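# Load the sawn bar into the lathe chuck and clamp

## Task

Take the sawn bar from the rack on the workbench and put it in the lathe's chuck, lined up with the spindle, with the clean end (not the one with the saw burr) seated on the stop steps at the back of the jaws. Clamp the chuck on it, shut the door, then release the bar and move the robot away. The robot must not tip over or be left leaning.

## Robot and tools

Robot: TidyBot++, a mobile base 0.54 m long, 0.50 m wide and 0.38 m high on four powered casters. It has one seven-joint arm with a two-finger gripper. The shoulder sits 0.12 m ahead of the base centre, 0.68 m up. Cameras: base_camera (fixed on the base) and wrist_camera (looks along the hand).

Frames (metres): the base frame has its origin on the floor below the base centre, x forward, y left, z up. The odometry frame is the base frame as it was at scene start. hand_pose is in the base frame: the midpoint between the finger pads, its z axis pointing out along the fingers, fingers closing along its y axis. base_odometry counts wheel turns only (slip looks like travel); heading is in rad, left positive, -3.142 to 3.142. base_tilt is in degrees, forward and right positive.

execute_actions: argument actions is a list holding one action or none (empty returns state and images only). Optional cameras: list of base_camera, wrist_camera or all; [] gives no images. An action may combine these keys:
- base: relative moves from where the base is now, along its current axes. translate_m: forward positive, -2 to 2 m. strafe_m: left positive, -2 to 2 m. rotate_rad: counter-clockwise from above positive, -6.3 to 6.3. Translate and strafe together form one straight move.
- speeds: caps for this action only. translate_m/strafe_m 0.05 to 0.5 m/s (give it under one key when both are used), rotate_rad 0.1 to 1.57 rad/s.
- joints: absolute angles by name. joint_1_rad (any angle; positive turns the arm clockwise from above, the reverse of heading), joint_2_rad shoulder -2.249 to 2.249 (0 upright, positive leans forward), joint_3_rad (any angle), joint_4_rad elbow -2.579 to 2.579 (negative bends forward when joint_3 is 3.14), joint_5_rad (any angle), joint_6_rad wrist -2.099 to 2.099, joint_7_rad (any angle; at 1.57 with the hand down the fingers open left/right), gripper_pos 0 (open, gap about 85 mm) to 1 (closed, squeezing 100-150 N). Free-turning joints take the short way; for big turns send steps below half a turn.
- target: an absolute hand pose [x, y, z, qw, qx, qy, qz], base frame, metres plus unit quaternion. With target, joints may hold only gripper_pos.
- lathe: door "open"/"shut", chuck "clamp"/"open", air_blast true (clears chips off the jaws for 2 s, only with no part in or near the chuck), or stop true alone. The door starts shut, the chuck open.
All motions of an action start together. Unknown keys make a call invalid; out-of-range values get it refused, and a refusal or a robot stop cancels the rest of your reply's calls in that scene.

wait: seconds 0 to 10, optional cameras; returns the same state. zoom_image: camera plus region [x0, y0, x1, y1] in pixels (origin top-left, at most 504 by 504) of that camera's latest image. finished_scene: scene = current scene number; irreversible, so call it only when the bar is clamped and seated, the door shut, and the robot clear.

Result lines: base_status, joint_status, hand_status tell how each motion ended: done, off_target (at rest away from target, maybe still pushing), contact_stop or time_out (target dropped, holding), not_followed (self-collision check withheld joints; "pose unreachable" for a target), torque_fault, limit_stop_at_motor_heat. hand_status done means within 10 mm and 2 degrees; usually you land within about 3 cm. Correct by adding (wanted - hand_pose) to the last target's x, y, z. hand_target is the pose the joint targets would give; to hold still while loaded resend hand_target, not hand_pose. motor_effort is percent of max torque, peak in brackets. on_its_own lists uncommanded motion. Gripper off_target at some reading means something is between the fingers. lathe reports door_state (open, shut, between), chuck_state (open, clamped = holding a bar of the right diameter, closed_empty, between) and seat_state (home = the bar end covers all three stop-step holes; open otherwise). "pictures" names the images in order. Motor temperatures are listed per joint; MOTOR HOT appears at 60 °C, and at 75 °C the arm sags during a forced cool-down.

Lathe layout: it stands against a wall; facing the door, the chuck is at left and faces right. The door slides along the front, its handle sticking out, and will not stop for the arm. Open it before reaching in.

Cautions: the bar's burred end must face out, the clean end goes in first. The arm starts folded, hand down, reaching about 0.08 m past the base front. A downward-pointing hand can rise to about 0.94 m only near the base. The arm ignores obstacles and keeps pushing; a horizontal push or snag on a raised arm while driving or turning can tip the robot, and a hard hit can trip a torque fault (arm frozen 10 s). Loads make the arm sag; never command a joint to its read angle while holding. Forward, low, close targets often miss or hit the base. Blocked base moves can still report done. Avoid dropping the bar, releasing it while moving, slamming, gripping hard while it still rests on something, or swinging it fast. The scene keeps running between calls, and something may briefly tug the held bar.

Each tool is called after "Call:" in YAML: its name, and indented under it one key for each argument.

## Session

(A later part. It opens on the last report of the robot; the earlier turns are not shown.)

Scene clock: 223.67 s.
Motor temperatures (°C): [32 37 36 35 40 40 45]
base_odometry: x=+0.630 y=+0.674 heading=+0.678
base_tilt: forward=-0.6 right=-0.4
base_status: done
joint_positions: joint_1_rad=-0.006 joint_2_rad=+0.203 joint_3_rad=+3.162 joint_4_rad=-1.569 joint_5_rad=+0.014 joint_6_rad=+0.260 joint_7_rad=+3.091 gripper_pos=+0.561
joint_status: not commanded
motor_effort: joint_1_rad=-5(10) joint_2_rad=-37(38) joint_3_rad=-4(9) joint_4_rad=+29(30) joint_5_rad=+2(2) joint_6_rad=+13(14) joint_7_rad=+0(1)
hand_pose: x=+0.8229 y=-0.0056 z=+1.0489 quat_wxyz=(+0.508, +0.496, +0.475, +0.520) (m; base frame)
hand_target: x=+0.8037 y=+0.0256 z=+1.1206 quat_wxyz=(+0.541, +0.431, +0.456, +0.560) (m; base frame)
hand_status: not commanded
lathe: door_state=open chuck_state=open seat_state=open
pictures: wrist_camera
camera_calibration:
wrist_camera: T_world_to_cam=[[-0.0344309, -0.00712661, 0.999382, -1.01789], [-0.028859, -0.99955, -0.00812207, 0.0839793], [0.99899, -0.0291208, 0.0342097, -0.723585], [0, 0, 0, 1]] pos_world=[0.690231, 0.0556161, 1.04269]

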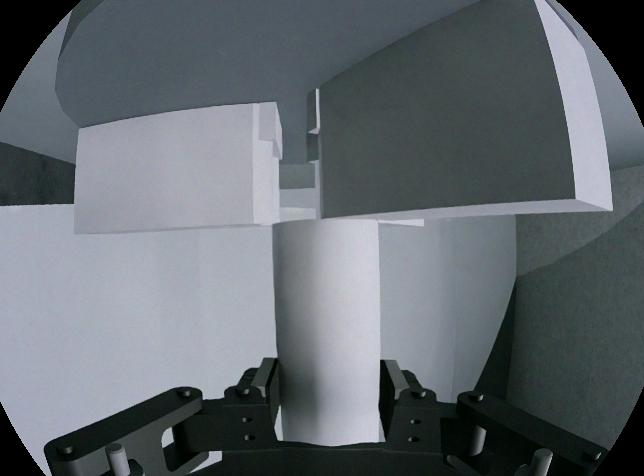

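Call:
execute_actions:
  actions:
    - {"base":{"strafe_m":-0.058},"speeds":{"strafe_m":0.1}}
  cameras: ["wrist_camera"]

Call:
execute_actions:
  actions:
    - {"base":{"translate_m":-0.003},"speeds":{"translate_m":0.05},"joints":{"joint_1_rad":-0.035,"joint_3_rad":3.135,"joint_4_rad":-1.539}}
  cameras: ["wrist_camera"]

Call:
zoom_image:
  camera: "wrist_camera"
  region: [230, 0, 400, 170]

Scene clock: 227.00 s.
Motor temperatures (°C): [32 37 36 35 40 40 45]
base_odometry: x=+0.666 y=+0.629 heading=+0.678
base_tilt: forward=-0.5 right=-0.4
base_status: done
joint_positions: joint_1_rad=-0.022 joint_2_rad=+0.203 joint_3_rad=+3.147 joint_4_rad=-1.569 joint_5_rad=+0.014 joint_6_rad=+0.260 joint_7_rad=+3.091 gripper_pos=+0.561
joint_status: not commanded
motor_effort: joint_1_rad=-1(5) joint_2_rad=-38(39) joint_3_rad=-1(4) joint_4_rad=+29(30) joint_5_rad=+0(2) joint_6_rad=+12(13) joint_7_rad=+0(1)
hand_pose: x=+0.8225 y=+0.0148 z=+1.0490 quat_wxyz=(+0.500, +0.489, +0.482, +0.529) (m; base frame)
hand_target: x=+0.8037 y=+0.0256 z=+1.1206 quat_wxyz=(+0.541, +0.431, +0.456, +0.560) (m; base frame)
hand_status: not commanded
lathe: door_state=open chuck_state=open seat_state=open
pictures: wrist_camera
camera_calibration:
wrist_camera: T_world_to_cam=[[-0.034342, -0.0112075, 0.999347, -1.01792], [0.00180411, -0.999936, -0.0111521, 0.0823919], [0.999409, 0.00141994, 0.0343601, -0.723566], [0, 0, 0, 1]] pos_world=[0.688032, 0.0720058, 1.04303]

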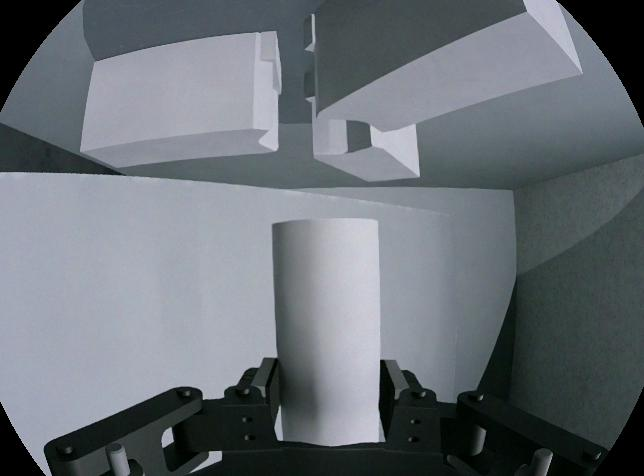

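Scene clock: 227.50 s.
Motor temperatures (°C): [32 37 36 35 40 40 45]
base_odometry: x=+0.664 y=+0.627 heading=+0.678
base_tilt: forward=-0.5 right=-0.4
base_status: done
joint_positions: joint_1_rad=-0.024 joint_2_rad=+0.201 joint_3_rad=+3.144 joint_4_rad=-1.569 joint_5_rad=+0.014 joint_6_rad=+0.260 joint_7_rad=+3.091 gripper_pos=+0.561
joint_status: all done
motor_effort: joint_1_rad=-1(3) joint_2_rad=-37(44) joint_3_rad=+0(2) joint_4_rad=+29(30) joint_5_rad=+0(1) joint_6_rad=+12(13) joint_7_rad=-1(1)
hand_pose: x=+0.8215 y=+0.0175 z=+1.0508 quat_wxyz=(+0.499, +0.487, +0.482, +0.530) (m; base frame)
hand_target: x=+0.8032 y=+0.0346 z=+1.1212 quat_wxyz=(+0.537, +0.428, +0.458, +0.565) (m; base frame)
hand_status: not commanded
lathe: door_state=open chuck_state=open seat_state=open
pictures: wrist_camera
camera_calibration:
wrist_camera: T_world_to_cam=[[-0.0368707, -0.0118803, 0.999249, -1.01753], [0.00584197, -0.999915, -0.0116726, 0.0822658], [0.999303, 0.00540721, 0.036937, -0.725316], [0, 0, 0, 1]] pos_world=[0.686813, 0.0740922, 1.04451]

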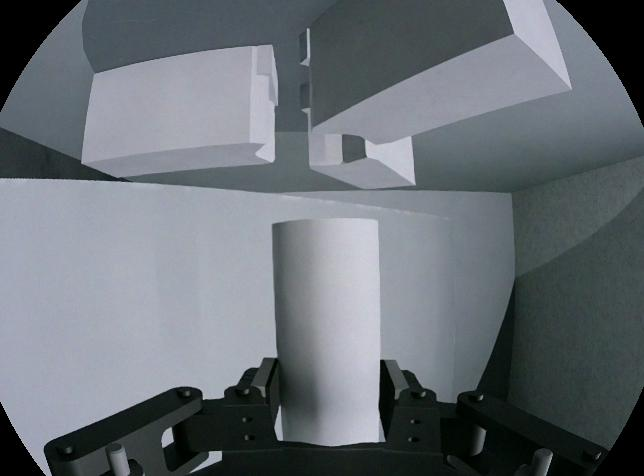

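Scaled by 2.965.

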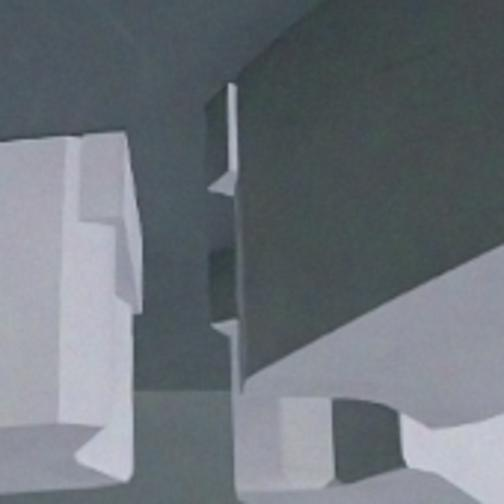

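Call:
execute_actions:
  actions:
    - {"joints":{"joint_1_rad":-0.024,"joint_3_rad":3.146,"joint_2_rad":0.178}}
  cameras: ["wrist_camera"]

Scene clock: 228.33 s.
Motor temperatures (°C): [32 37 36 36 40 40 45]
base_odometry: x=+0.664 y=+0.627 heading=+0.678
base_tilt: forward=-0.5 right=-0.4
base_status: not commanded
joint_positions: joint_1_rad=-0.024 joint_2_rad=+0.201 joint_3_rad=+3.146 joint_4_rad=-1.569 joint_5_rad=+0.014 joint_6_rad=+0.260 joint_7_rad=+3.091 gripper_pos=+0.561
joint_status: all done
motor_effort: joint_1_rad=-1(2) joint_2_rad=-37(38) joint_3_rad=+0(1) joint_4_rad=+29(29) joint_5_rad=+0(1) joint_6_rad=+12(13) joint_7_rad=-1(1)
hand_pose: x=+0.8216 y=+0.0167 z=+1.0507 quat_wxyz=(+0.499, +0.488, +0.482, +0.530) (m; base frame)
hand_target: x=+0.8091 y=+0.0206 z=+1.1129 quat_wxyz=(+0.541, +0.436, +0.457, +0.556) (m; base frame)
hand_status: not commanded
lathe: door_state=open chuck_state=open seat_state=open
pictures: wrist_camera
camera_calibration:
wrist_camera: T_world_to_cam=[[-0.0366822, -0.0116153, 0.999259, -1.01758], [0.00465575, -0.999924, -0.0114521, 0.082257], [0.999316, 0.00423221, 0.0367334, -0.725171], [0, 0, 0, 1]] pos_world=[0.686965, 0.0735003, 1.0444]

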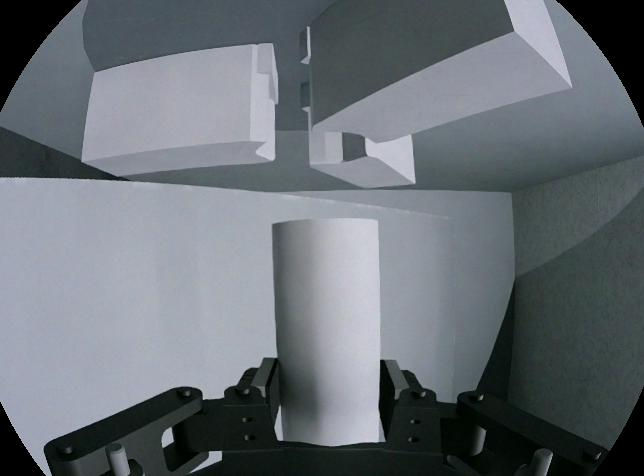

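Call:
execute_actions:
  actions:
    - {"joints":{"joint_1_rad":-0.017,"joint_3_rad":3.152,"joint_2_rad":0.187}}
  cameras: ["wrist_camera"]

Scene clock: 229.03 s.
Motor temperatures (°C): [32 37 36 36 40 40 45]
base_odometry: x=+0.664 y=+0.627 heading=+0.678
base_tilt: forward=-0.6 right=-0.4
base_status: not commanded
joint_positions: joint_1_rad=-0.024 joint_2_rad=+0.202 joint_3_rad=+3.146 joint_4_rad=-1.569 joint_5_rad=+0.014 joint_6_rad=+0.260 joint_7_rad=+3.091 gripper_pos=+0.561
joint_status: all done
motor_effort: joint_1_rad=-1(2) joint_2_rad=-37(39) joint_3_rad=+0(1) joint_4_rad=+29(29) joint_5_rad=+1(1) joint_6_rad=+13(13) joint_7_rad=+0(1)
hand_pose: x=+0.8219 y=+0.0162 z=+1.0502 quat_wxyz=(+0.499, +0.488, +0.482, +0.530) (m; base frame)
hand_target: x=+0.8132 y=+0.0122 z=+1.1067 quat_wxyz=(+0.542, +0.441, +0.457, +0.550) (m; base frame)
hand_status: not commanded
lathe: door_state=open chuck_state=open seat_state=open
pictures: wrist_camera
camera_calibration:
wrist_camera: T_world_to_cam=[[-0.0359029, -0.0114185, 0.99929, -1.01769], [0.00378, -0.999929, -0.01129, 0.0822508], [0.999348, 0.00337197, 0.0359435, -0.724644], [0, 0, 0, 1]] pos_world=[0.687323, 0.073068, 1.04394]

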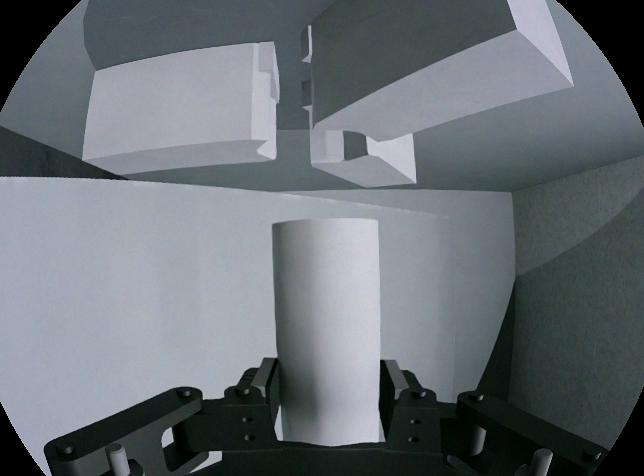

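Call:
execute_actions:
  actions:
    - {"joints":{"joint_1_rad":-0.013,"joint_3_rad":3.156,"joint_2_rad":0.19}}
  cameras: ["wrist_camera"]

Scene clock: 229.67 s.
Motor temperatures (°C): [32 37 36 36 40 40 45]
base_odometry: x=+0.664 y=+0.627 heading=+0.678
base_tilt: forward=-0.5 right=-0.4
base_status: not commanded
joint_positions: joint_1_rad=-0.023 joint_2_rad=+0.202 joint_3_rad=+3.147 joint_4_rad=-1.569 joint_5_rad=+0.014 joint_6_rad=+0.260 joint_7_rad=+3.091 gripper_pos=+0.561
joint_status: all done
motor_effort: joint_1_rad=+0(1) joint_2_rad=-37(38) joint_3_rad=+0(1) joint_4_rad=+28(30) joint_5_rad=+1(1) joint_6_rad=+12(13) joint_7_rad=+0(1)
hand_pose: x=+0.8220 y=+0.0155 z=+1.0501 quat_wxyz=(+0.500, +0.488, +0.481, +0.529) (m; base frame)
hand_target: x=+0.8146 y=+0.0070 z=+1.1046 quat_wxyz=(+0.544, +0.444, +0.456, +0.547) (m; base frame)
hand_status: not commanded
lathe: door_state=open chuck_state=open seat_state=open
pictures: wrist_camera
camera_calibration:
wrist_camera: T_world_to_cam=[[-0.0359222, -0.0111734, 0.999292, -1.01766], [0.00268513, -0.999935, -0.011084, 0.0822407], [0.999351, 0.00228507, 0.0359499, -0.724681], [0, 0, 0, 1]] pos_world=[0.687433, 0.0725206, 1.0439]

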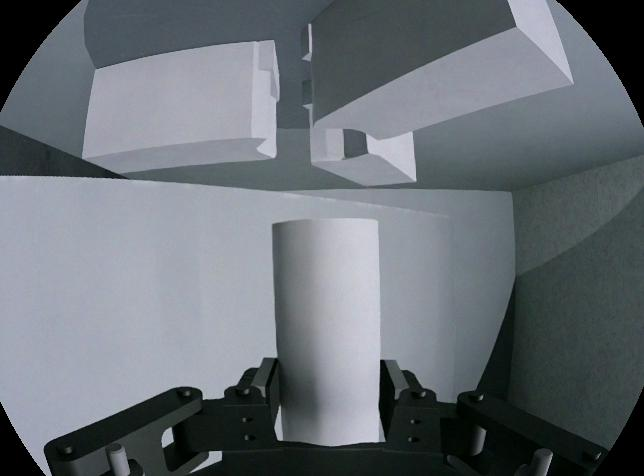

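Call:
execute_actions:
  actions:
    - {"joints":{"joint_1_rad":-0.009,"joint_3_rad":3.159,"joint_2_rad":0.195}}
  cameras: ["wrist_camera"]

Scene clock: 230.60 s.
Motor temperatures (°C): [32 37 36 36 40 40 45]
base_odometry: x=+0.664 y=+0.627 heading=+0.678
base_tilt: forward=-0.5 right=-0.4
base_status: not commanded
joint_positions: joint_1_rad=-0.022 joint_2_rad=+0.203 joint_3_rad=+3.148 joint_4_rad=-1.569 joint_5_rad=+0.014 joint_6_rad=+0.260 joint_7_rad=+3.091 gripper_pos=+0.561
joint_status: all done
motor_effort: joint_1_rad=-1(2) joint_2_rad=-37(38) joint_3_rad=-1(1) joint_4_rad=+29(29) joint_5_rad=+0(1) joint_6_rad=+13(13) joint_7_rad=-1(1)
hand_pose: x=+0.8224 y=+0.0143 z=+1.0493 quat_wxyz=(+0.500, +0.489, +0.481, +0.529) (m; base frame)
hand_target: x=+0.8168 y=+0.0025 z=+1.1011 quat_wxyz=(+0.545, +0.446, +0.456, +0.544) (m; base frame)
hand_status: not commanded
lathe: door_state=open chuck_state=open seat_state=open
pictures: wrist_camera
camera_calibration:
wrist_camera: T_world_to_cam=[[-0.0347094, -0.0109371, 0.999338, -1.01786], [0.00095183, -0.99994, -0.0109106, 0.0823291], [0.999397, 0.000572499, 0.0347177, -0.723835], [0, 0, 0, 1]] pos_world=[0.68799, 0.0716062, 1.04321]

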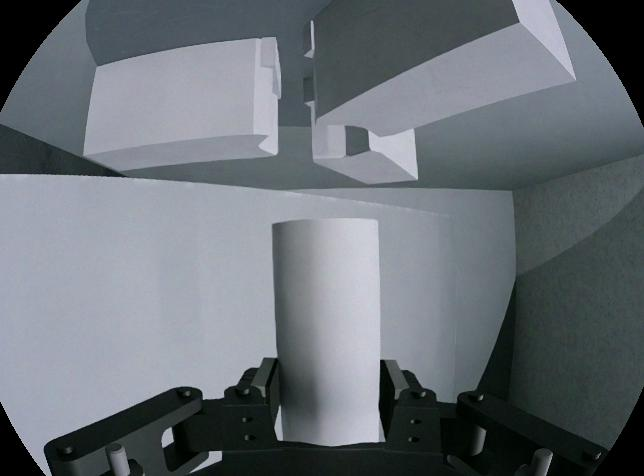

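Call:
execute_actions:
  actions:
    - {"joints":{"joint_1_rad":-0.009,"joint_3_rad":3.159,"joint_2_rad":0.198}}
  cameras: []

Call:
execute_actions:
  actions:
    - {"base":{"strafe_m":0.036},"speeds":{"strafe_m":0.05}}
  cameras: ["wrist_camera"]

Call:
zoom_image:
  camera: "wrist_camera"
  region: [230, 140, 430, 320]

Scene clock: 231.43 s.
Motor temperatures (°C): [32 37 36 36 40 40 45]
base_odometry: x=+0.664 y=+0.627 heading=+0.678
base_tilt: forward=-0.5 right=-0.4
base_status: not commanded
joint_positions: joint_1_rad=-0.022 joint_2_rad=+0.204 joint_3_rad=+3.148 joint_4_rad=-1.569 joint_5_rad=+0.014 joint_6_rad=+0.260 joint_7_rad=+3.091 gripper_pos=+0.561
joint_status: all done
motor_effort: joint_1_rad=-1(2) joint_2_rad=-37(39) joint_3_rad=+0(1) joint_4_rad=+28(29) joint_5_rad=+0(1) joint_6_rad=+11(13) joint_7_rad=-1(1)
hand_pose: x=+0.8228 y=+0.0143 z=+1.0486 quat_wxyz=(+0.500, +0.489, +0.482, +0.528) (m; base frame)
hand_target: x=+0.8181 y=+0.0025 z=+1.0990 quat_wxyz=(+0.544, +0.447, +0.457, +0.543) (m; base frame)
hand_status: not commanded
lathe: door_state=open chuck_state=open seat_state=open
pictures: none
No camera images: "cameras" was empty.

Scene clock: 232.63 s.
Motor temperatures (°C): [32 37 36 36 40 40 45]
base_odometry: x=+0.641 y=+0.655 heading=+0.678
base_tilt: forward=-0.5 right=-0.4
base_status: done
joint_positions: joint_1_rad=-0.018 joint_2_rad=+0.204 joint_3_rad=+3.151 joint_4_rad=-1.569 joint_5_rad=+0.014 joint_6_rad=+0.260 joint_7_rad=+3.091 gripper_pos=+0.561
joint_status: not commanded
motor_effort: joint_1_rad=-1(4) joint_2_rad=-37(39) joint_3_rad=-1(3) joint_4_rad=+29(29) joint_5_rad=+0(2) joint_6_rad=+12(13) joint_7_rad=+0(1)
hand_pose: x=+0.8232 y=+0.0094 z=+1.0481 quat_wxyz=(+0.502, +0.491, +0.480, +0.526) (m; base frame)
hand_target: x=+0.8181 y=+0.0025 z=+1.0990 quat_wxyz=(+0.544, +0.447, +0.457, +0.543) (m; base frame)
hand_status: not commanded
lathe: door_state=open chuck_state=open seat_state=open
pictures: wrist_camera
camera_calibration:
wrist_camera: T_world_to_cam=[[-0.0332174, -0.00996955, 0.999398, -1.01804], [-0.00648751, -0.999927, -0.0101905, 0.0827239], [0.999427, -0.00682211, 0.0331503, -0.722828], [0, 0, 0, 1]] pos_world=[0.689134, 0.0676372, 1.04224]

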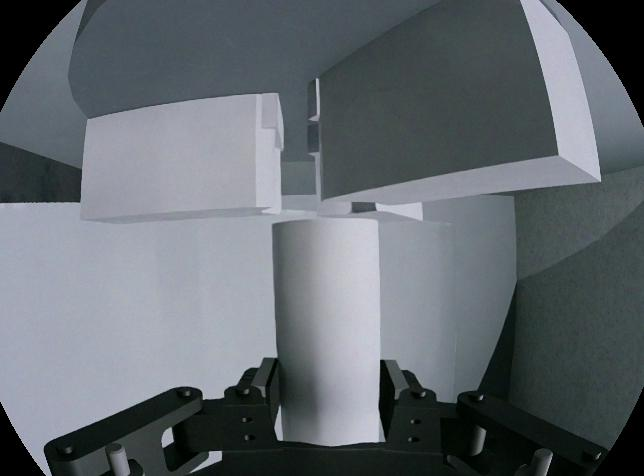

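Scaled by 2.520.

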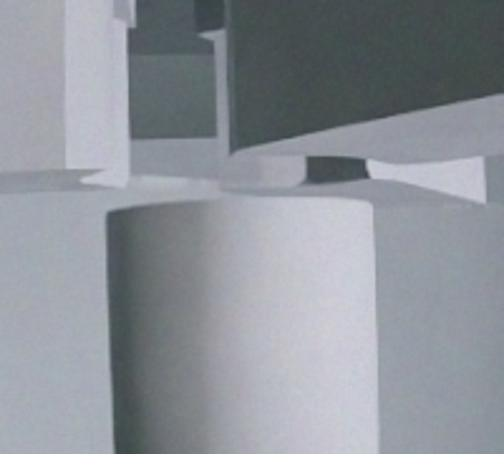

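Call:
execute_actions:
  actions:
    - {"base":{"translate_m":-0.0015,"strafe_m":0.012},"speeds":{"strafe_m":0.05}}
  cameras: ["wrist_camera"]

Call:
zoom_image:
  camera: "wrist_camera"
  region: [230, 140, 430, 320]

Scene clock: 235.13 s.
Motor temperatures (°C): [32 37 36 36 40 40 45]
base_odometry: x=+0.632 y=+0.664 heading=+0.678
base_tilt: forward=-0.5 right=-0.4
base_status: done
joint_positions: joint_1_rad=-0.014 joint_2_rad=+0.206 joint_3_rad=+3.154 joint_4_rad=-1.569 joint_5_rad=+0.014 joint_6_rad=+0.260 joint_7_rad=+3.091 gripper_pos=+0.561
joint_status: not commanded
motor_effort: joint_1_rad=-2(3) joint_2_rad=-36(39) joint_3_rad=-1(2) joint_4_rad=+28(30) joint_5_rad=+0(1) joint_6_rad=+11(13) joint_7_rad=+0(1)
hand_pose: x=+0.8237 y=+0.0049 z=+1.0473 quat_wxyz=(+0.503, +0.493, +0.479, +0.524) (m; base frame)
hand_target: x=+0.8181 y=+0.0025 z=+1.0990 quat_wxyz=(+0.544, +0.447, +0.457, +0.543) (m; base frame)
hand_status: not commanded
lathe: door_state=open chuck_state=open seat_state=open
pictures: wrist_camera
camera_calibration:
wrist_camera: T_world_to_cam=[[-0.0321444, -0.00916697, 0.999441, -1.01819], [-0.0130812, -0.999868, -0.00959161, 0.0831014], [0.999398, -0.0133822, 0.0320202, -0.72211], [0, 0, 0, 1]] pos_world=[0.690033, 0.0640933, 1.04154]

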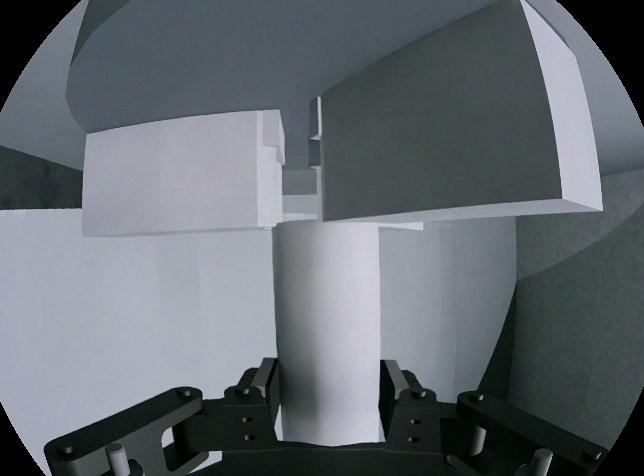

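Scaled by 2.520.

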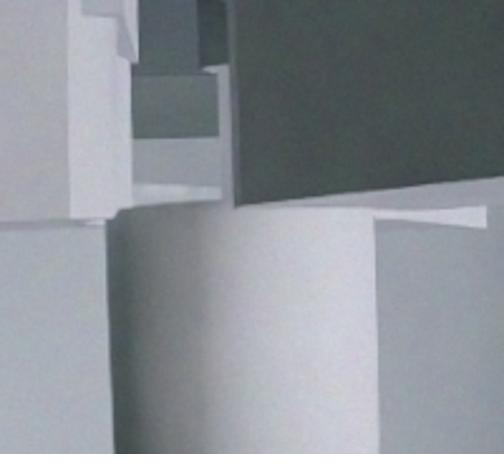

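Call:
execute_actions:
  actions:
    - {"base":{"strafe_m":0.004},"speeds":{"strafe_m":0.05},"joints":{"joint_1_rad":-0.03,"joint_3_rad":3.138,"joint_2_rad":0.185}}
  cameras: ["wrist_camera"]

Call:
zoom_image:
  camera: "wrist_camera"
  region: [230, 140, 430, 320]

Scene clock: 237.73 s.
Motor temperatures (°C): [32 37 36 36 40 40 45]
base_odometry: x=+0.630 y=+0.667 heading=+0.678
base_tilt: forward=-0.6 right=-0.4
base_status: done
joint_positions: joint_1_rad=-0.026 joint_2_rad=+0.204 joint_3_rad=+3.142 joint_4_rad=-1.569 joint_5_rad=+0.014 joint_6_rad=+0.260 joint_7_rad=+3.091 gripper_pos=+0.561
joint_status: all done
motor_effort: joint_1_rad=-1(8) joint_2_rad=-38(39) joint_3_rad=+0(6) joint_4_rad=+29(30) joint_5_rad=+0(2) joint_6_rad=+12(13) joint_7_rad=+0(1)
hand_pose: x=+0.8226 y=+0.0209 z=+1.0487 quat_wxyz=(+0.497, +0.487, +0.484, +0.531) (m; base frame)
hand_target: x=+0.8117 y=+0.0296 z=+1.1081 quat_wxyz=(+0.535, +0.435, +0.462, +0.558) (m; base frame)
hand_status: not commanded
lathe: door_state=open chuck_state=open seat_state=open
pictures: wrist_camera
camera_calibration:
wrist_camera: T_world_to_cam=[[-0.0337989, -0.0125756, 0.99935, -1.01795], [0.010918, -0.999866, -0.0122128, 0.0820303], [0.999369, 0.0104981, 0.0339317, -0.723301], [0, 0, 0, 1]] pos_world=[0.687544, 0.0768112, 1.04284]

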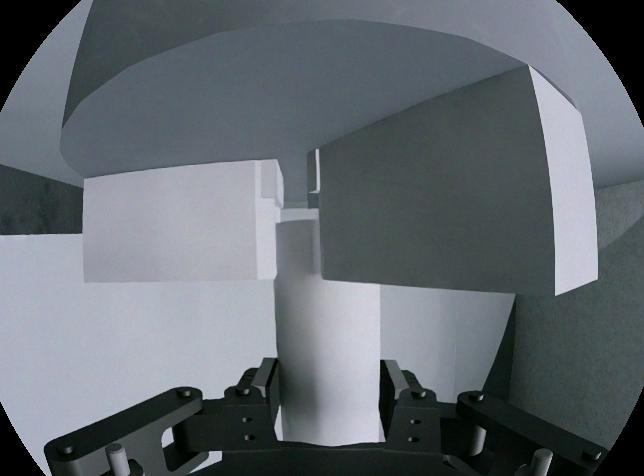

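Scaled by 2.520.

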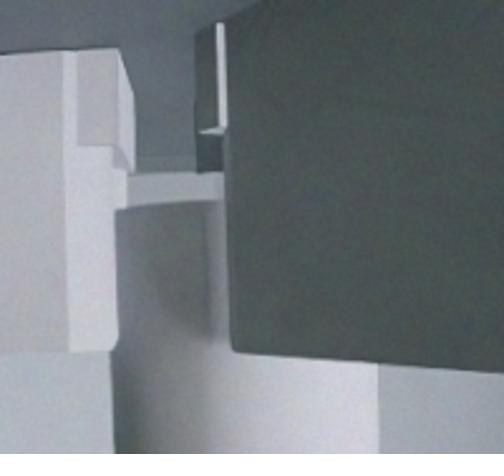

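Call:
execute_actions:
  actions:
    - {"base":{"strafe_m":0.006},"speeds":{"strafe_m":0.05},"joints":{"joint_1_rad":-0.025,"joint_3_rad":3.142}}
  cameras: ["wrist_camera"]

Call:
zoom_image:
  camera: "wrist_camera"
  region: [230, 140, 430, 320]

Scene clock: 238.70 s.
Motor temperatures (°C): [32 37 36 36 40 40 45]
base_odometry: x=+0.626 y=+0.672 heading=+0.678
base_tilt: forward=-0.5 right=-0.4
base_status: done
joint_positions: joint_1_rad=-0.025 joint_2_rad=+0.204 joint_3_rad=+3.142 joint_4_rad=-1.569 joint_5_rad=+0.014 joint_6_rad=+0.260 joint_7_rad=+3.091 gripper_pos=+0.561
joint_status: all done
motor_effort: joint_1_rad=-1(4) joint_2_rad=-37(38) joint_3_rad=+0(2) joint_4_rad=+29(30) joint_5_rad=+1(1) joint_6_rad=+12(13) joint_7_rad=-1(1)
hand_pose: x=+0.8226 y=+0.0197 z=+1.0487 quat_wxyz=(+0.497, +0.487, +0.483, +0.531) (m; base frame)
hand_target: x=+0.8120 y=+0.0238 z=+1.1081 quat_wxyz=(+0.537, +0.437, +0.460, +0.556) (m; base frame)
hand_status: not commanded
lathe: door_state=open chuck_state=open seat_state=open
pictures: wrist_camera
camera_calibration:
wrist_camera: T_world_to_cam=[[-0.033825, -0.0123502, 0.999351, -1.01795], [0.00917196, -0.999885, -0.0120464, 0.0821247], [0.999386, 0.00875855, 0.0339344, -0.723315], [0, 0, 0, 1]] pos_world=[0.687685, 0.0758786, 1.04282]

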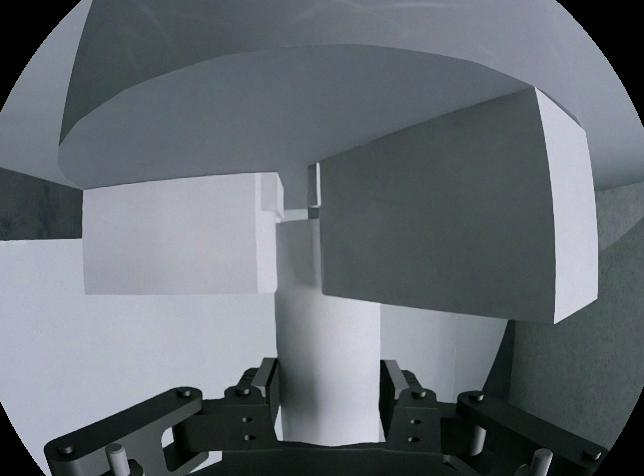

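Scaled by 2.520.

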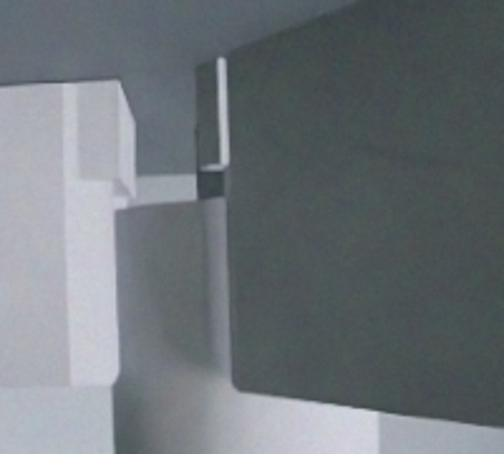

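Call:
execute_actions:
  actions:
    - {"base":{"strafe_m":0.004},"speeds":{"strafe_m":0.05},"joints":{"joint_1_rad":-0.022,"joint_3_rad":3.145}}
  cameras: ["wrist_camera"]

Call:
zoom_image:
  camera: "wrist_camera"
  region: [230, 140, 430, 320]

Scene clock: 239.60 s.
Motor temperatures (°C): [32 37 36 36 40 40 45]
base_odometry: x=+0.624 y=+0.675 heading=+0.678
base_tilt: forward=-0.5 right=-0.4
base_status: done
joint_positions: joint_1_rad=-0.024 joint_2_rad=+0.204 joint_3_rad=+3.144 joint_4_rad=-1.569 joint_5_rad=+0.014 joint_6_rad=+0.260 joint_7_rad=+3.091 gripper_pos=+0.561
joint_status: all done
motor_effort: joint_1_rad=+0(3) joint_2_rad=-37(39) joint_3_rad=+0(3) joint_4_rad=+29(30) joint_5_rad=+0(1) joint_6_rad=+12(13) joint_7_rad=+0(1)
hand_pose: x=+0.8227 y=+0.0179 z=+1.0487 quat_wxyz=(+0.498, +0.488, +0.483, +0.530) (m; base frame)
hand_target: x=+0.8121 y=+0.0199 z=+1.1081 quat_wxyz=(+0.539, +0.438, +0.459, +0.554) (m; base frame)
hand_status: not commanded
lathe: door_state=open chuck_state=open seat_state=open
pictures: wrist_camera
camera_calibration:
wrist_camera: T_world_to_cam=[[-0.0338651, -0.0119617, 0.999355, -1.01794], [0.00646962, -0.99991, -0.0117491, 0.0822439], [0.999405, 0.00606756, 0.0339394, -0.723337], [0, 0, 0, 1]] pos_world=[0.687902, 0.074449, 1.0428]

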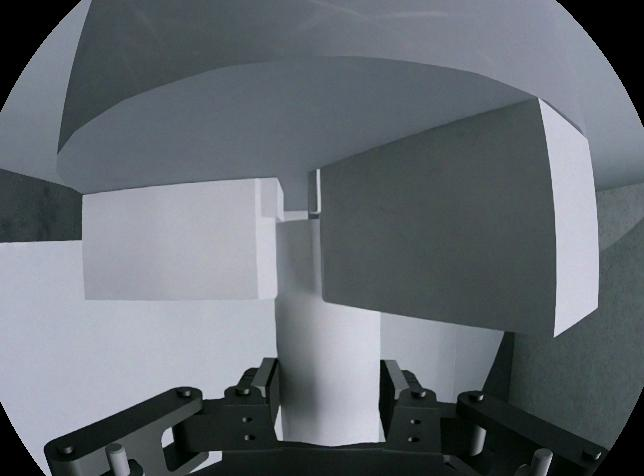

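Scaled by 2.520.

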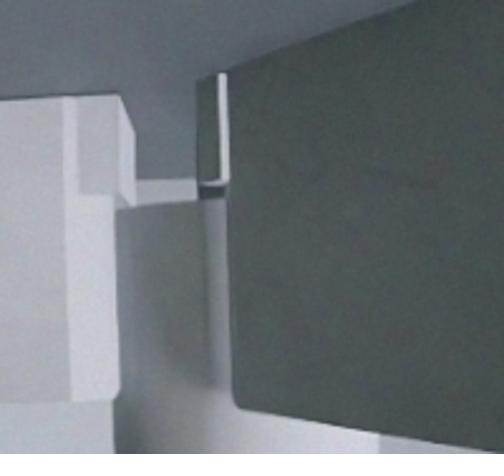

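Call:
execute_actions:
  actions:
    - {"base":{"strafe_m":0.003},"speeds":{"strafe_m":0.05}}
  cameras: ["wrist_camera"]

Call:
zoom_image:
  camera: "wrist_camera"
  region: [230, 140, 430, 320]

Scene clock: 240.37 s.
Motor temperatures (°C): [32 37 36 36 40 40 45]
base_odometry: x=+0.622 y=+0.678 heading=+0.679
base_tilt: forward=-0.5 right=-0.4
base_status: done
joint_positions: joint_1_rad=-0.022 joint_2_rad=+0.204 joint_3_rad=+3.145 joint_4_rad=-1.569 joint_5_rad=+0.014 joint_6_rad=+0.260 joint_7_rad=+3.091 gripper_pos=+0.561
joint_status: not commanded
motor_effort: joint_1_rad=+0(5) joint_2_rad=-37(38) joint_3_rad=+0(3) joint_4_rad=+29(29) joint_5_rad=+0(1) joint_6_rad=+12(13) joint_7_rad=-1(1)
hand_pose: x=+0.8227 y=+0.0157 z=+1.0487 quat_wxyz=(+0.499, +0.489, +0.482, +0.529) (m; base frame)
hand_target: x=+0.8121 y=+0.0199 z=+1.1081 quat_wxyz=(+0.539, +0.438, +0.459, +0.554) (m; base frame)
hand_status: not commanded
lathe: door_state=open chuck_state=open seat_state=open
pictures: wrist_camera
camera_calibration:
wrist_camera: T_world_to_cam=[[-0.0339117, -0.0115275, 0.999358, -1.01794], [0.00312316, -0.99993, -0.0114281, 0.0824235], [0.99942, 0.00273361, 0.0339454, -0.723361], [0, 0, 0, 1]] pos_world=[0.688164, 0.0726609, 1.04278]

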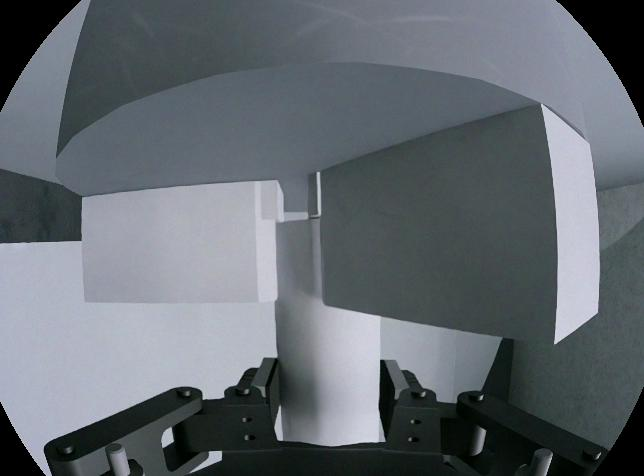

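Scaled by 2.520.

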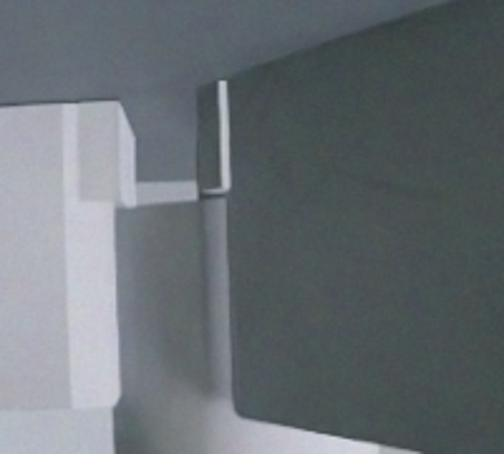

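Call:
execute_actions:
  actions:
    - {"base":{"strafe_m":0.003},"speeds":{"strafe_m":0.05}}
  cameras: ["wrist_camera"]

Call:
zoom_image:
  camera: "wrist_camera"
  region: [230, 140, 430, 320]

Scene clock: 241.20 s.
Motor temperatures (°C): [32 37 36 36 40 40 45]
base_odometry: x=+0.620 y=+0.681 heading=+0.679
base_tilt: forward=-0.6 right=-0.4
base_status: done
joint_positions: joint_1_rad=-0.020 joint_2_rad=+0.204 joint_3_rad=+3.147 joint_4_rad=-1.569 joint_5_rad=+0.014 joint_6_rad=+0.260 joint_7_rad=+3.091 gripper_pos=+0.561
joint_status: not commanded
motor_effort: joint_1_rad=-1(5) joint_2_rad=-38(39) joint_3_rad=+0(4) joint_4_rad=+29(29) joint_5_rad=+0(2) joint_6_rad=+12(13) joint_7_rad=+0(1)
hand_pose: x=+0.8228 y=+0.0126 z=+1.0487 quat_wxyz=(+0.500, +0.490, +0.481, +0.528) (m; base frame)
hand_target: x=+0.8121 y=+0.0199 z=+1.1081 quat_wxyz=(+0.539, +0.438, +0.459, +0.554) (m; base frame)
hand_status: not commanded
lathe: door_state=open chuck_state=open seat_state=open
pictures: wrist_camera
camera_calibration:
wrist_camera: T_world_to_cam=[[-0.033971, -0.0109644, 0.999363, -1.01793], [-0.00138968, -0.999938, -0.0110179, 0.0826813], [0.999422, -0.00176308, 0.0339537, -0.72339], [0, 0, 0, 1]] pos_world=[0.688507, 0.0702399, 1.04275]

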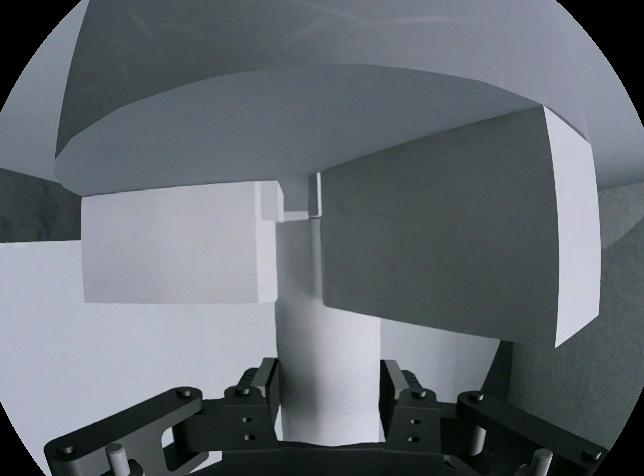

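Scaled by 2.520.

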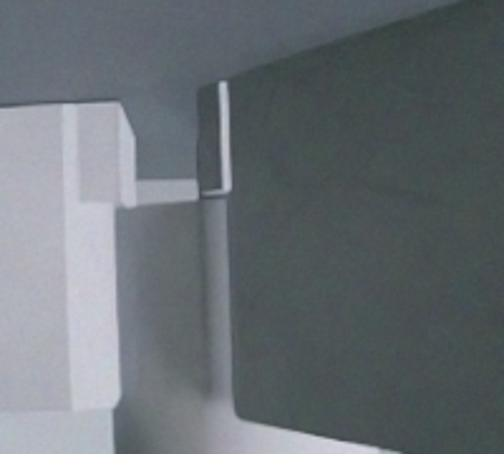

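Call:
execute_actions:
  actions:
    - {"lathe":{"chuck":"clamp"}}
  cameras: []

Call:
wait:
  seconds: 1.5
  cameras: ["wrist_camera"]

Call:
zoom_image:
  camera: "wrist_camera"
  region: [270, 195, 330, 240]

Scene clock: 241.87 s.
Motor temperatures (°C): [32 37 36 36 40 40 45]
base_odometry: x=+0.620 y=+0.681 heading=+0.679
base_tilt: forward=-0.6 right=-0.4
base_status: not commanded
joint_positions: joint_1_rad=-0.020 joint_2_rad=+0.204 joint_3_rad=+3.147 joint_4_rad=-1.569 joint_5_rad=+0.014 joint_6_rad=+0.260 joint_7_rad=+3.091 gripper_pos=+0.561
joint_status: not commanded
motor_effort: joint_1_rad=-1(1) joint_2_rad=-35(38) joint_3_rad=+0(0) joint_4_rad=+30(30) joint_5_rad=+0(0) joint_6_rad=+13(13) joint_7_rad=-1(1)
hand_pose: x=+0.8228 y=+0.0126 z=+1.0487 quat_wxyz=(+0.500, +0.490, +0.481, +0.528) (m; base frame)
hand_target: x=+0.8121 y=+0.0199 z=+1.1081 quat_wxyz=(+0.539, +0.438, +0.459, +0.554) (m; base frame)
hand_status: not commanded
lathe: door_state=open chuck_state=between seat_state=open
pictures: none
No camera images: "cameras" was empty.

Scene clock: 243.37 s.
Motor temperatures (°C): [32 37 36 36 40 40 45]
base_odometry: x=+0.620 y=+0.681 heading=+0.679
base_tilt: forward=-0.6 right=-0.4
base_status: not commanded
joint_positions: joint_1_rad=-0.020 joint_2_rad=+0.202 joint_3_rad=+3.147 joint_4_rad=-1.571 joint_5_rad=+0.014 joint_6_rad=+0.260 joint_7_rad=+3.091 gripper_pos=+0.561
joint_status: not commanded
motor_effort: joint_1_rad=-1(1) joint_2_rad=-35(38) joint_3_rad=+0(0) joint_4_rad=+32(30) joint_5_rad=-1(0) joint_6_rad=+13(13) joint_7_rad=-1(1)
hand_pose: x=+0.8219 y=+0.0128 z=+1.0489 quat_wxyz=(+0.500, +0.490, +0.481, +0.528) (m; base frame)
hand_target: x=+0.8121 y=+0.0199 z=+1.1081 quat_wxyz=(+0.539, +0.438, +0.459, +0.554) (m; base frame)
hand_status: not commanded
wait: 1.50 s; at rest by 0.57 s
lathe: door_state=open chuck_state=clamped seat_state=open
pictures: wrist_camera
camera_calibration:
wrist_camera: T_world_to_cam=[[-0.034026, -0.0110216, 0.99936, -1.01813], [-0.00113061, -0.999938, -0.0110665, 0.0826725], [0.99942, -0.00150643, 0.0340115, -0.722562], [0, 0, 0, 1]] pos_world=[0.687594, 0.0703574, 1.04297]

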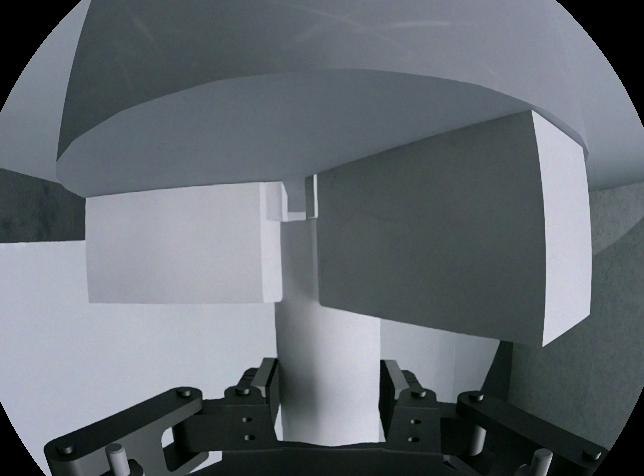

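Scaled by 8.400.

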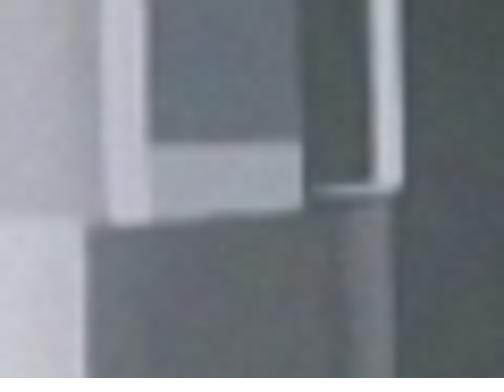

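Call:
execute_actions:
  actions:
    - {"lathe":{"chuck":"open"},"base":{"translate_m":-0.001,"strafe_m":0.003},"speeds":{"strafe_m":0.05}}
  cameras: []

Call:
wait:
  seconds: 1.0
  cameras: ["wrist_camera"]

Call:
zoom_image:
  camera: "wrist_camera"
  region: [270, 195, 330, 240]

Scene clock: 244.47 s.
Motor temperatures (°C): [32 37 36 36 40 40 45]
base_odometry: x=+0.617 y=+0.683 heading=+0.679
base_tilt: forward=-0.6 right=-0.4
base_status: done
joint_positions: joint_1_rad=-0.018 joint_2_rad=+0.203 joint_3_rad=+3.149 joint_4_rad=-1.570 joint_5_rad=+0.014 joint_6_rad=+0.260 joint_7_rad=+3.091 gripper_pos=+0.561
joint_status: not commanded
motor_effort: joint_1_rad=-3(5) joint_2_rad=-37(40) joint_3_rad=-1(4) joint_4_rad=+29(31) joint_5_rad=+0(1) joint_6_rad=+12(14) joint_7_rad=-1(1)
hand_pose: x=+0.8226 y=+0.0102 z=+1.0490 quat_wxyz=(+0.502, +0.490, +0.480, +0.527) (m; base frame)
hand_target: x=+0.8121 y=+0.0199 z=+1.1081 quat_wxyz=(+0.539, +0.438, +0.459, +0.554) (m; base frame)
hand_status: not commanded
lathe: door_state=open chuck_state=between seat_state=open
pictures: none
No camera images: "cameras" was empty.

Scene clock: 245.47 s.
Motor temperatures (°C): [32 37 36 36 40 40 45]
base_odometry: x=+0.617 y=+0.683 heading=+0.679
base_tilt: forward=-0.6 right=-0.4
base_status: done
joint_positions: joint_1_rad=-0.018 joint_2_rad=+0.203 joint_3_rad=+3.149 joint_4_rad=-1.570 joint_5_rad=+0.014 joint_6_rad=+0.260 joint_7_rad=+3.091 gripper_pos=+0.561
joint_status: not commanded
motor_effort: joint_1_rad=-2(5) joint_2_rad=-37(40) joint_3_rad=-2(4) joint_4_rad=+28(31) joint_5_rad=+1(1) joint_6_rad=+12(14) joint_7_rad=+0(1)
hand_pose: x=+0.8226 y=+0.0102 z=+1.0490 quat_wxyz=(+0.502, +0.490, +0.480, +0.527) (m; base frame)
hand_target: x=+0.8121 y=+0.0199 z=+1.1081 quat_wxyz=(+0.539, +0.438, +0.459, +0.554) (m; base frame)
hand_status: not commanded
wait: 1.00 s; at rest by 0.27 s
lathe: door_state=open chuck_state=open seat_state=open
pictures: wrist_camera
camera_calibration:
wrist_camera: T_world_to_cam=[[-0.0344589, -0.0105125, 0.999351, -1.01787], [-0.0050232, -0.99993, -0.0106918, 0.0828893], [0.999393, -0.00538836, 0.0344037, -0.723565], [0, 0, 0, 1]] pos_world=[0.688468, 0.0682843, 1.04299]

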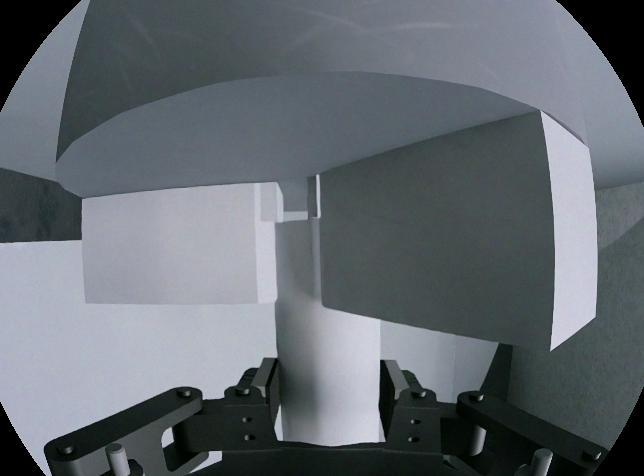

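Scaled by 8.400.

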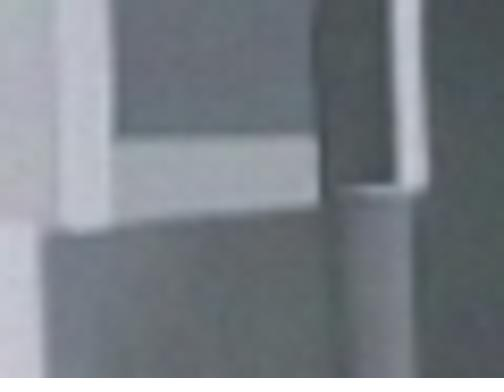

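Call:
execute_actions:
  actions:
    - {"lathe":{"chuck":"clamp"}}
  cameras: []

Call:
wait:
  seconds: 1.5
  cameras: ["wrist_camera"]

Call:
zoom_image:
  camera: "wrist_camera"
  region: [270, 195, 330, 240]

Scene clock: 246.10 s.
Motor temperatures (°C): [32 37 36 36 40 40 45]
base_odometry: x=+0.617 y=+0.683 heading=+0.679
base_tilt: forward=-0.6 right=-0.4
base_status: not commanded
joint_positions: joint_1_rad=-0.018 joint_2_rad=+0.203 joint_3_rad=+3.149 joint_4_rad=-1.570 joint_5_rad=+0.014 joint_6_rad=+0.260 joint_7_rad=+3.091 gripper_pos=+0.561
joint_status: not commanded
motor_effort: joint_1_rad=-3(3) joint_2_rad=-38(38) joint_3_rad=-2(2) joint_4_rad=+29(29) joint_5_rad=+1(1) joint_6_rad=+12(13) joint_7_rad=-1(1)
hand_pose: x=+0.8226 y=+0.0102 z=+1.0490 quat_wxyz=(+0.502, +0.490, +0.480, +0.527) (m; base frame)
hand_target: x=+0.8121 y=+0.0199 z=+1.1081 quat_wxyz=(+0.539, +0.438, +0.459, +0.554) (m; base frame)
hand_status: not commanded
lathe: door_state=open chuck_state=between seat_state=open
pictures: none
No camera images: "cameras" was empty.

Scene clock: 247.60 s.
Motor temperatures (°C): [32 37 36 36 40 40 45]
base_odometry: x=+0.617 y=+0.683 heading=+0.679
base_tilt: forward=-0.6 right=-0.4
base_status: not commanded
joint_positions: joint_1_rad=-0.018 joint_2_rad=+0.203 joint_3_rad=+3.149 joint_4_rad=-1.569 joint_5_rad=+0.014 joint_6_rad=+0.260 joint_7_rad=+3.091 gripper_pos=+0.561
joint_status: not commanded
motor_effort: joint_1_rad=-1(3) joint_2_rad=-39(38) joint_3_rad=-1(2) joint_4_rad=+31(29) joint_5_rad=+0(1) joint_6_rad=+14(13) joint_7_rad=-1(1)
hand_pose: x=+0.8227 y=+0.0102 z=+1.0490 quat_wxyz=(+0.501, +0.490, +0.480, +0.527) (m; base frame)
hand_target: x=+0.8121 y=+0.0199 z=+1.1081 quat_wxyz=(+0.539, +0.438, +0.459, +0.554) (m; base frame)
hand_status: not commanded
wait: 1.50 s; at rest by 0.27 s
lathe: door_state=open chuck_state=clamped seat_state=home
pictures: wrist_camera
camera_calibration:
wrist_camera: T_world_to_cam=[[-0.0344287, -0.0105241, 0.999352, -1.01785], [-0.0049656, -0.99993, -0.0107013, 0.0828901], [0.999395, -0.00533081, 0.0343741, -0.72364], [0, 0, 0, 1]] pos_world=[0.688571, 0.0683148, 1.04295]

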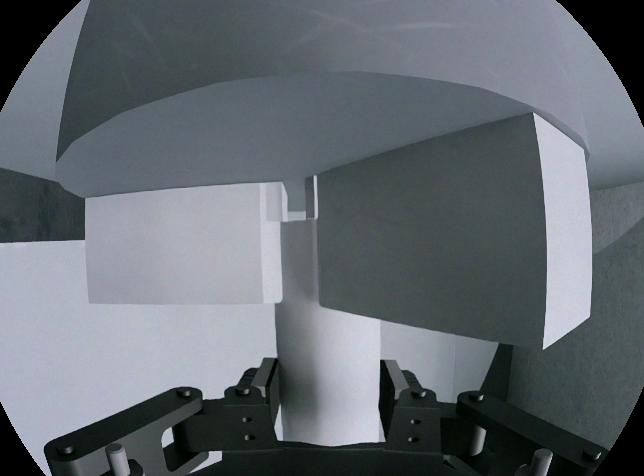

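Scaled by 8.400.

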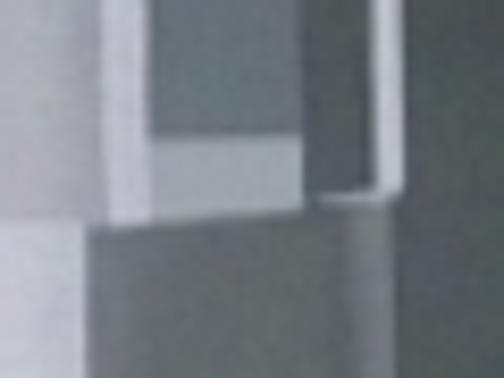

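Call:
execute_actions:
  actions:
    - {"joints":{"joint_1_rad":-0.018,"joint_3_rad":3.149,"joint_2_rad":0.21,"joint_4_rad":-1.584,"joint_5_rad":0.02,"joint_6_rad":0.265,"gripper_pos":0.45}}
  cameras: []

Call:
execute_actions:
  actions:
    - {"joints":{"gripper_pos":0.1}}
  cameras: ["wrist_camera"]

Scene clock: 248.97 s.
Motor temperatures (°C): [32 37 36 36 40 40 45]
base_odometry: x=+0.617 y=+0.682 heading=+0.679
base_tilt: forward=-0.6 right=-0.4
base_status: not commanded
joint_positions: joint_1_rad=-0.018 joint_2_rad=+0.203 joint_3_rad=+3.149 joint_4_rad=-1.568 joint_5_rad=+0.014 joint_6_rad=+0.260 joint_7_rad=+3.091 gripper_pos=+0.450
joint_status: all done
motor_effort: joint_1_rad=-1(2) joint_2_rad=-31(39) joint_3_rad=-1(1) joint_4_rad=+23(31) joint_5_rad=+1(1) joint_6_rad=+9(14) joint_7_rad=+0(1)
hand_pose: x=+0.8227 y=+0.0102 z=+1.0503 quat_wxyz=(+0.502, +0.490, +0.479, +0.527) (m; base frame)
hand_target: x=+0.8243 y=+0.0111 z=+1.0367 quat_wxyz=(+0.501, +0.491, +0.488, +0.520) (m; base frame)
hand_status: not commanded
lathe: door_state=open chuck_state=clamped seat_state=home
pictures: none
No camera images: "cameras" was empty.

Scene clock: 249.70 s.
Motor temperatures (°C): [32 37 36 36 40 40 45]
base_odometry: x=+0.617 y=+0.682 heading=+0.679
base_tilt: forward=-0.6 right=-0.4
base_status: not commanded
joint_positions: joint_1_rad=-0.018 joint_2_rad=+0.203 joint_3_rad=+3.149 joint_4_rad=-1.568 joint_5_rad=+0.014 joint_6_rad=+0.260 joint_7_rad=+3.091 gripper_pos=+0.100
joint_status: all done
motor_effort: joint_1_rad=-1(2) joint_2_rad=-31(32) joint_3_rad=+0(1) joint_4_rad=+24(24) joint_5_rad=+2(2) joint_6_rad=+7(8) joint_7_rad=+0(1)
hand_pose: x=+0.8227 y=+0.0102 z=+1.0503 quat_wxyz=(+0.502, +0.490, +0.479, +0.527) (m; base frame)
hand_target: x=+0.8243 y=+0.0111 z=+1.0367 quat_wxyz=(+0.501, +0.491, +0.488, +0.520) (m; base frame)
hand_status: not commanded
lathe: door_state=open chuck_state=clamped seat_state=home
pictures: wrist_camera
camera_calibration:
wrist_camera: T_world_to_cam=[[-0.0364554, -0.0105393, 0.99928, -1.01738], [-0.00496987, -0.99993, -0.0107274, 0.0829182], [0.999323, -0.00535736, 0.0364004, -0.72577], [0, 0, 0, 1]] pos_world=[0.688602, 0.0683017, 1.04395]

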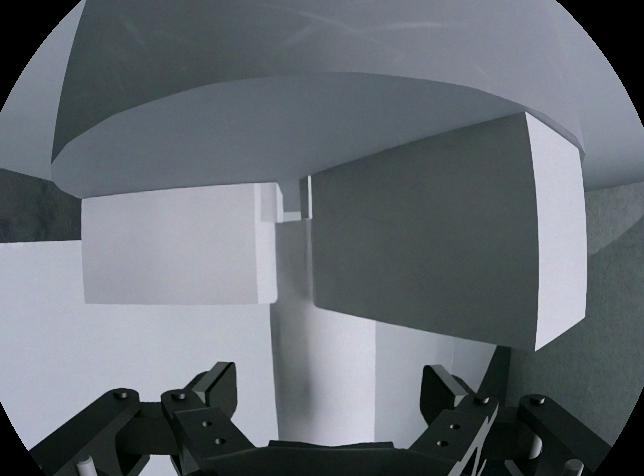

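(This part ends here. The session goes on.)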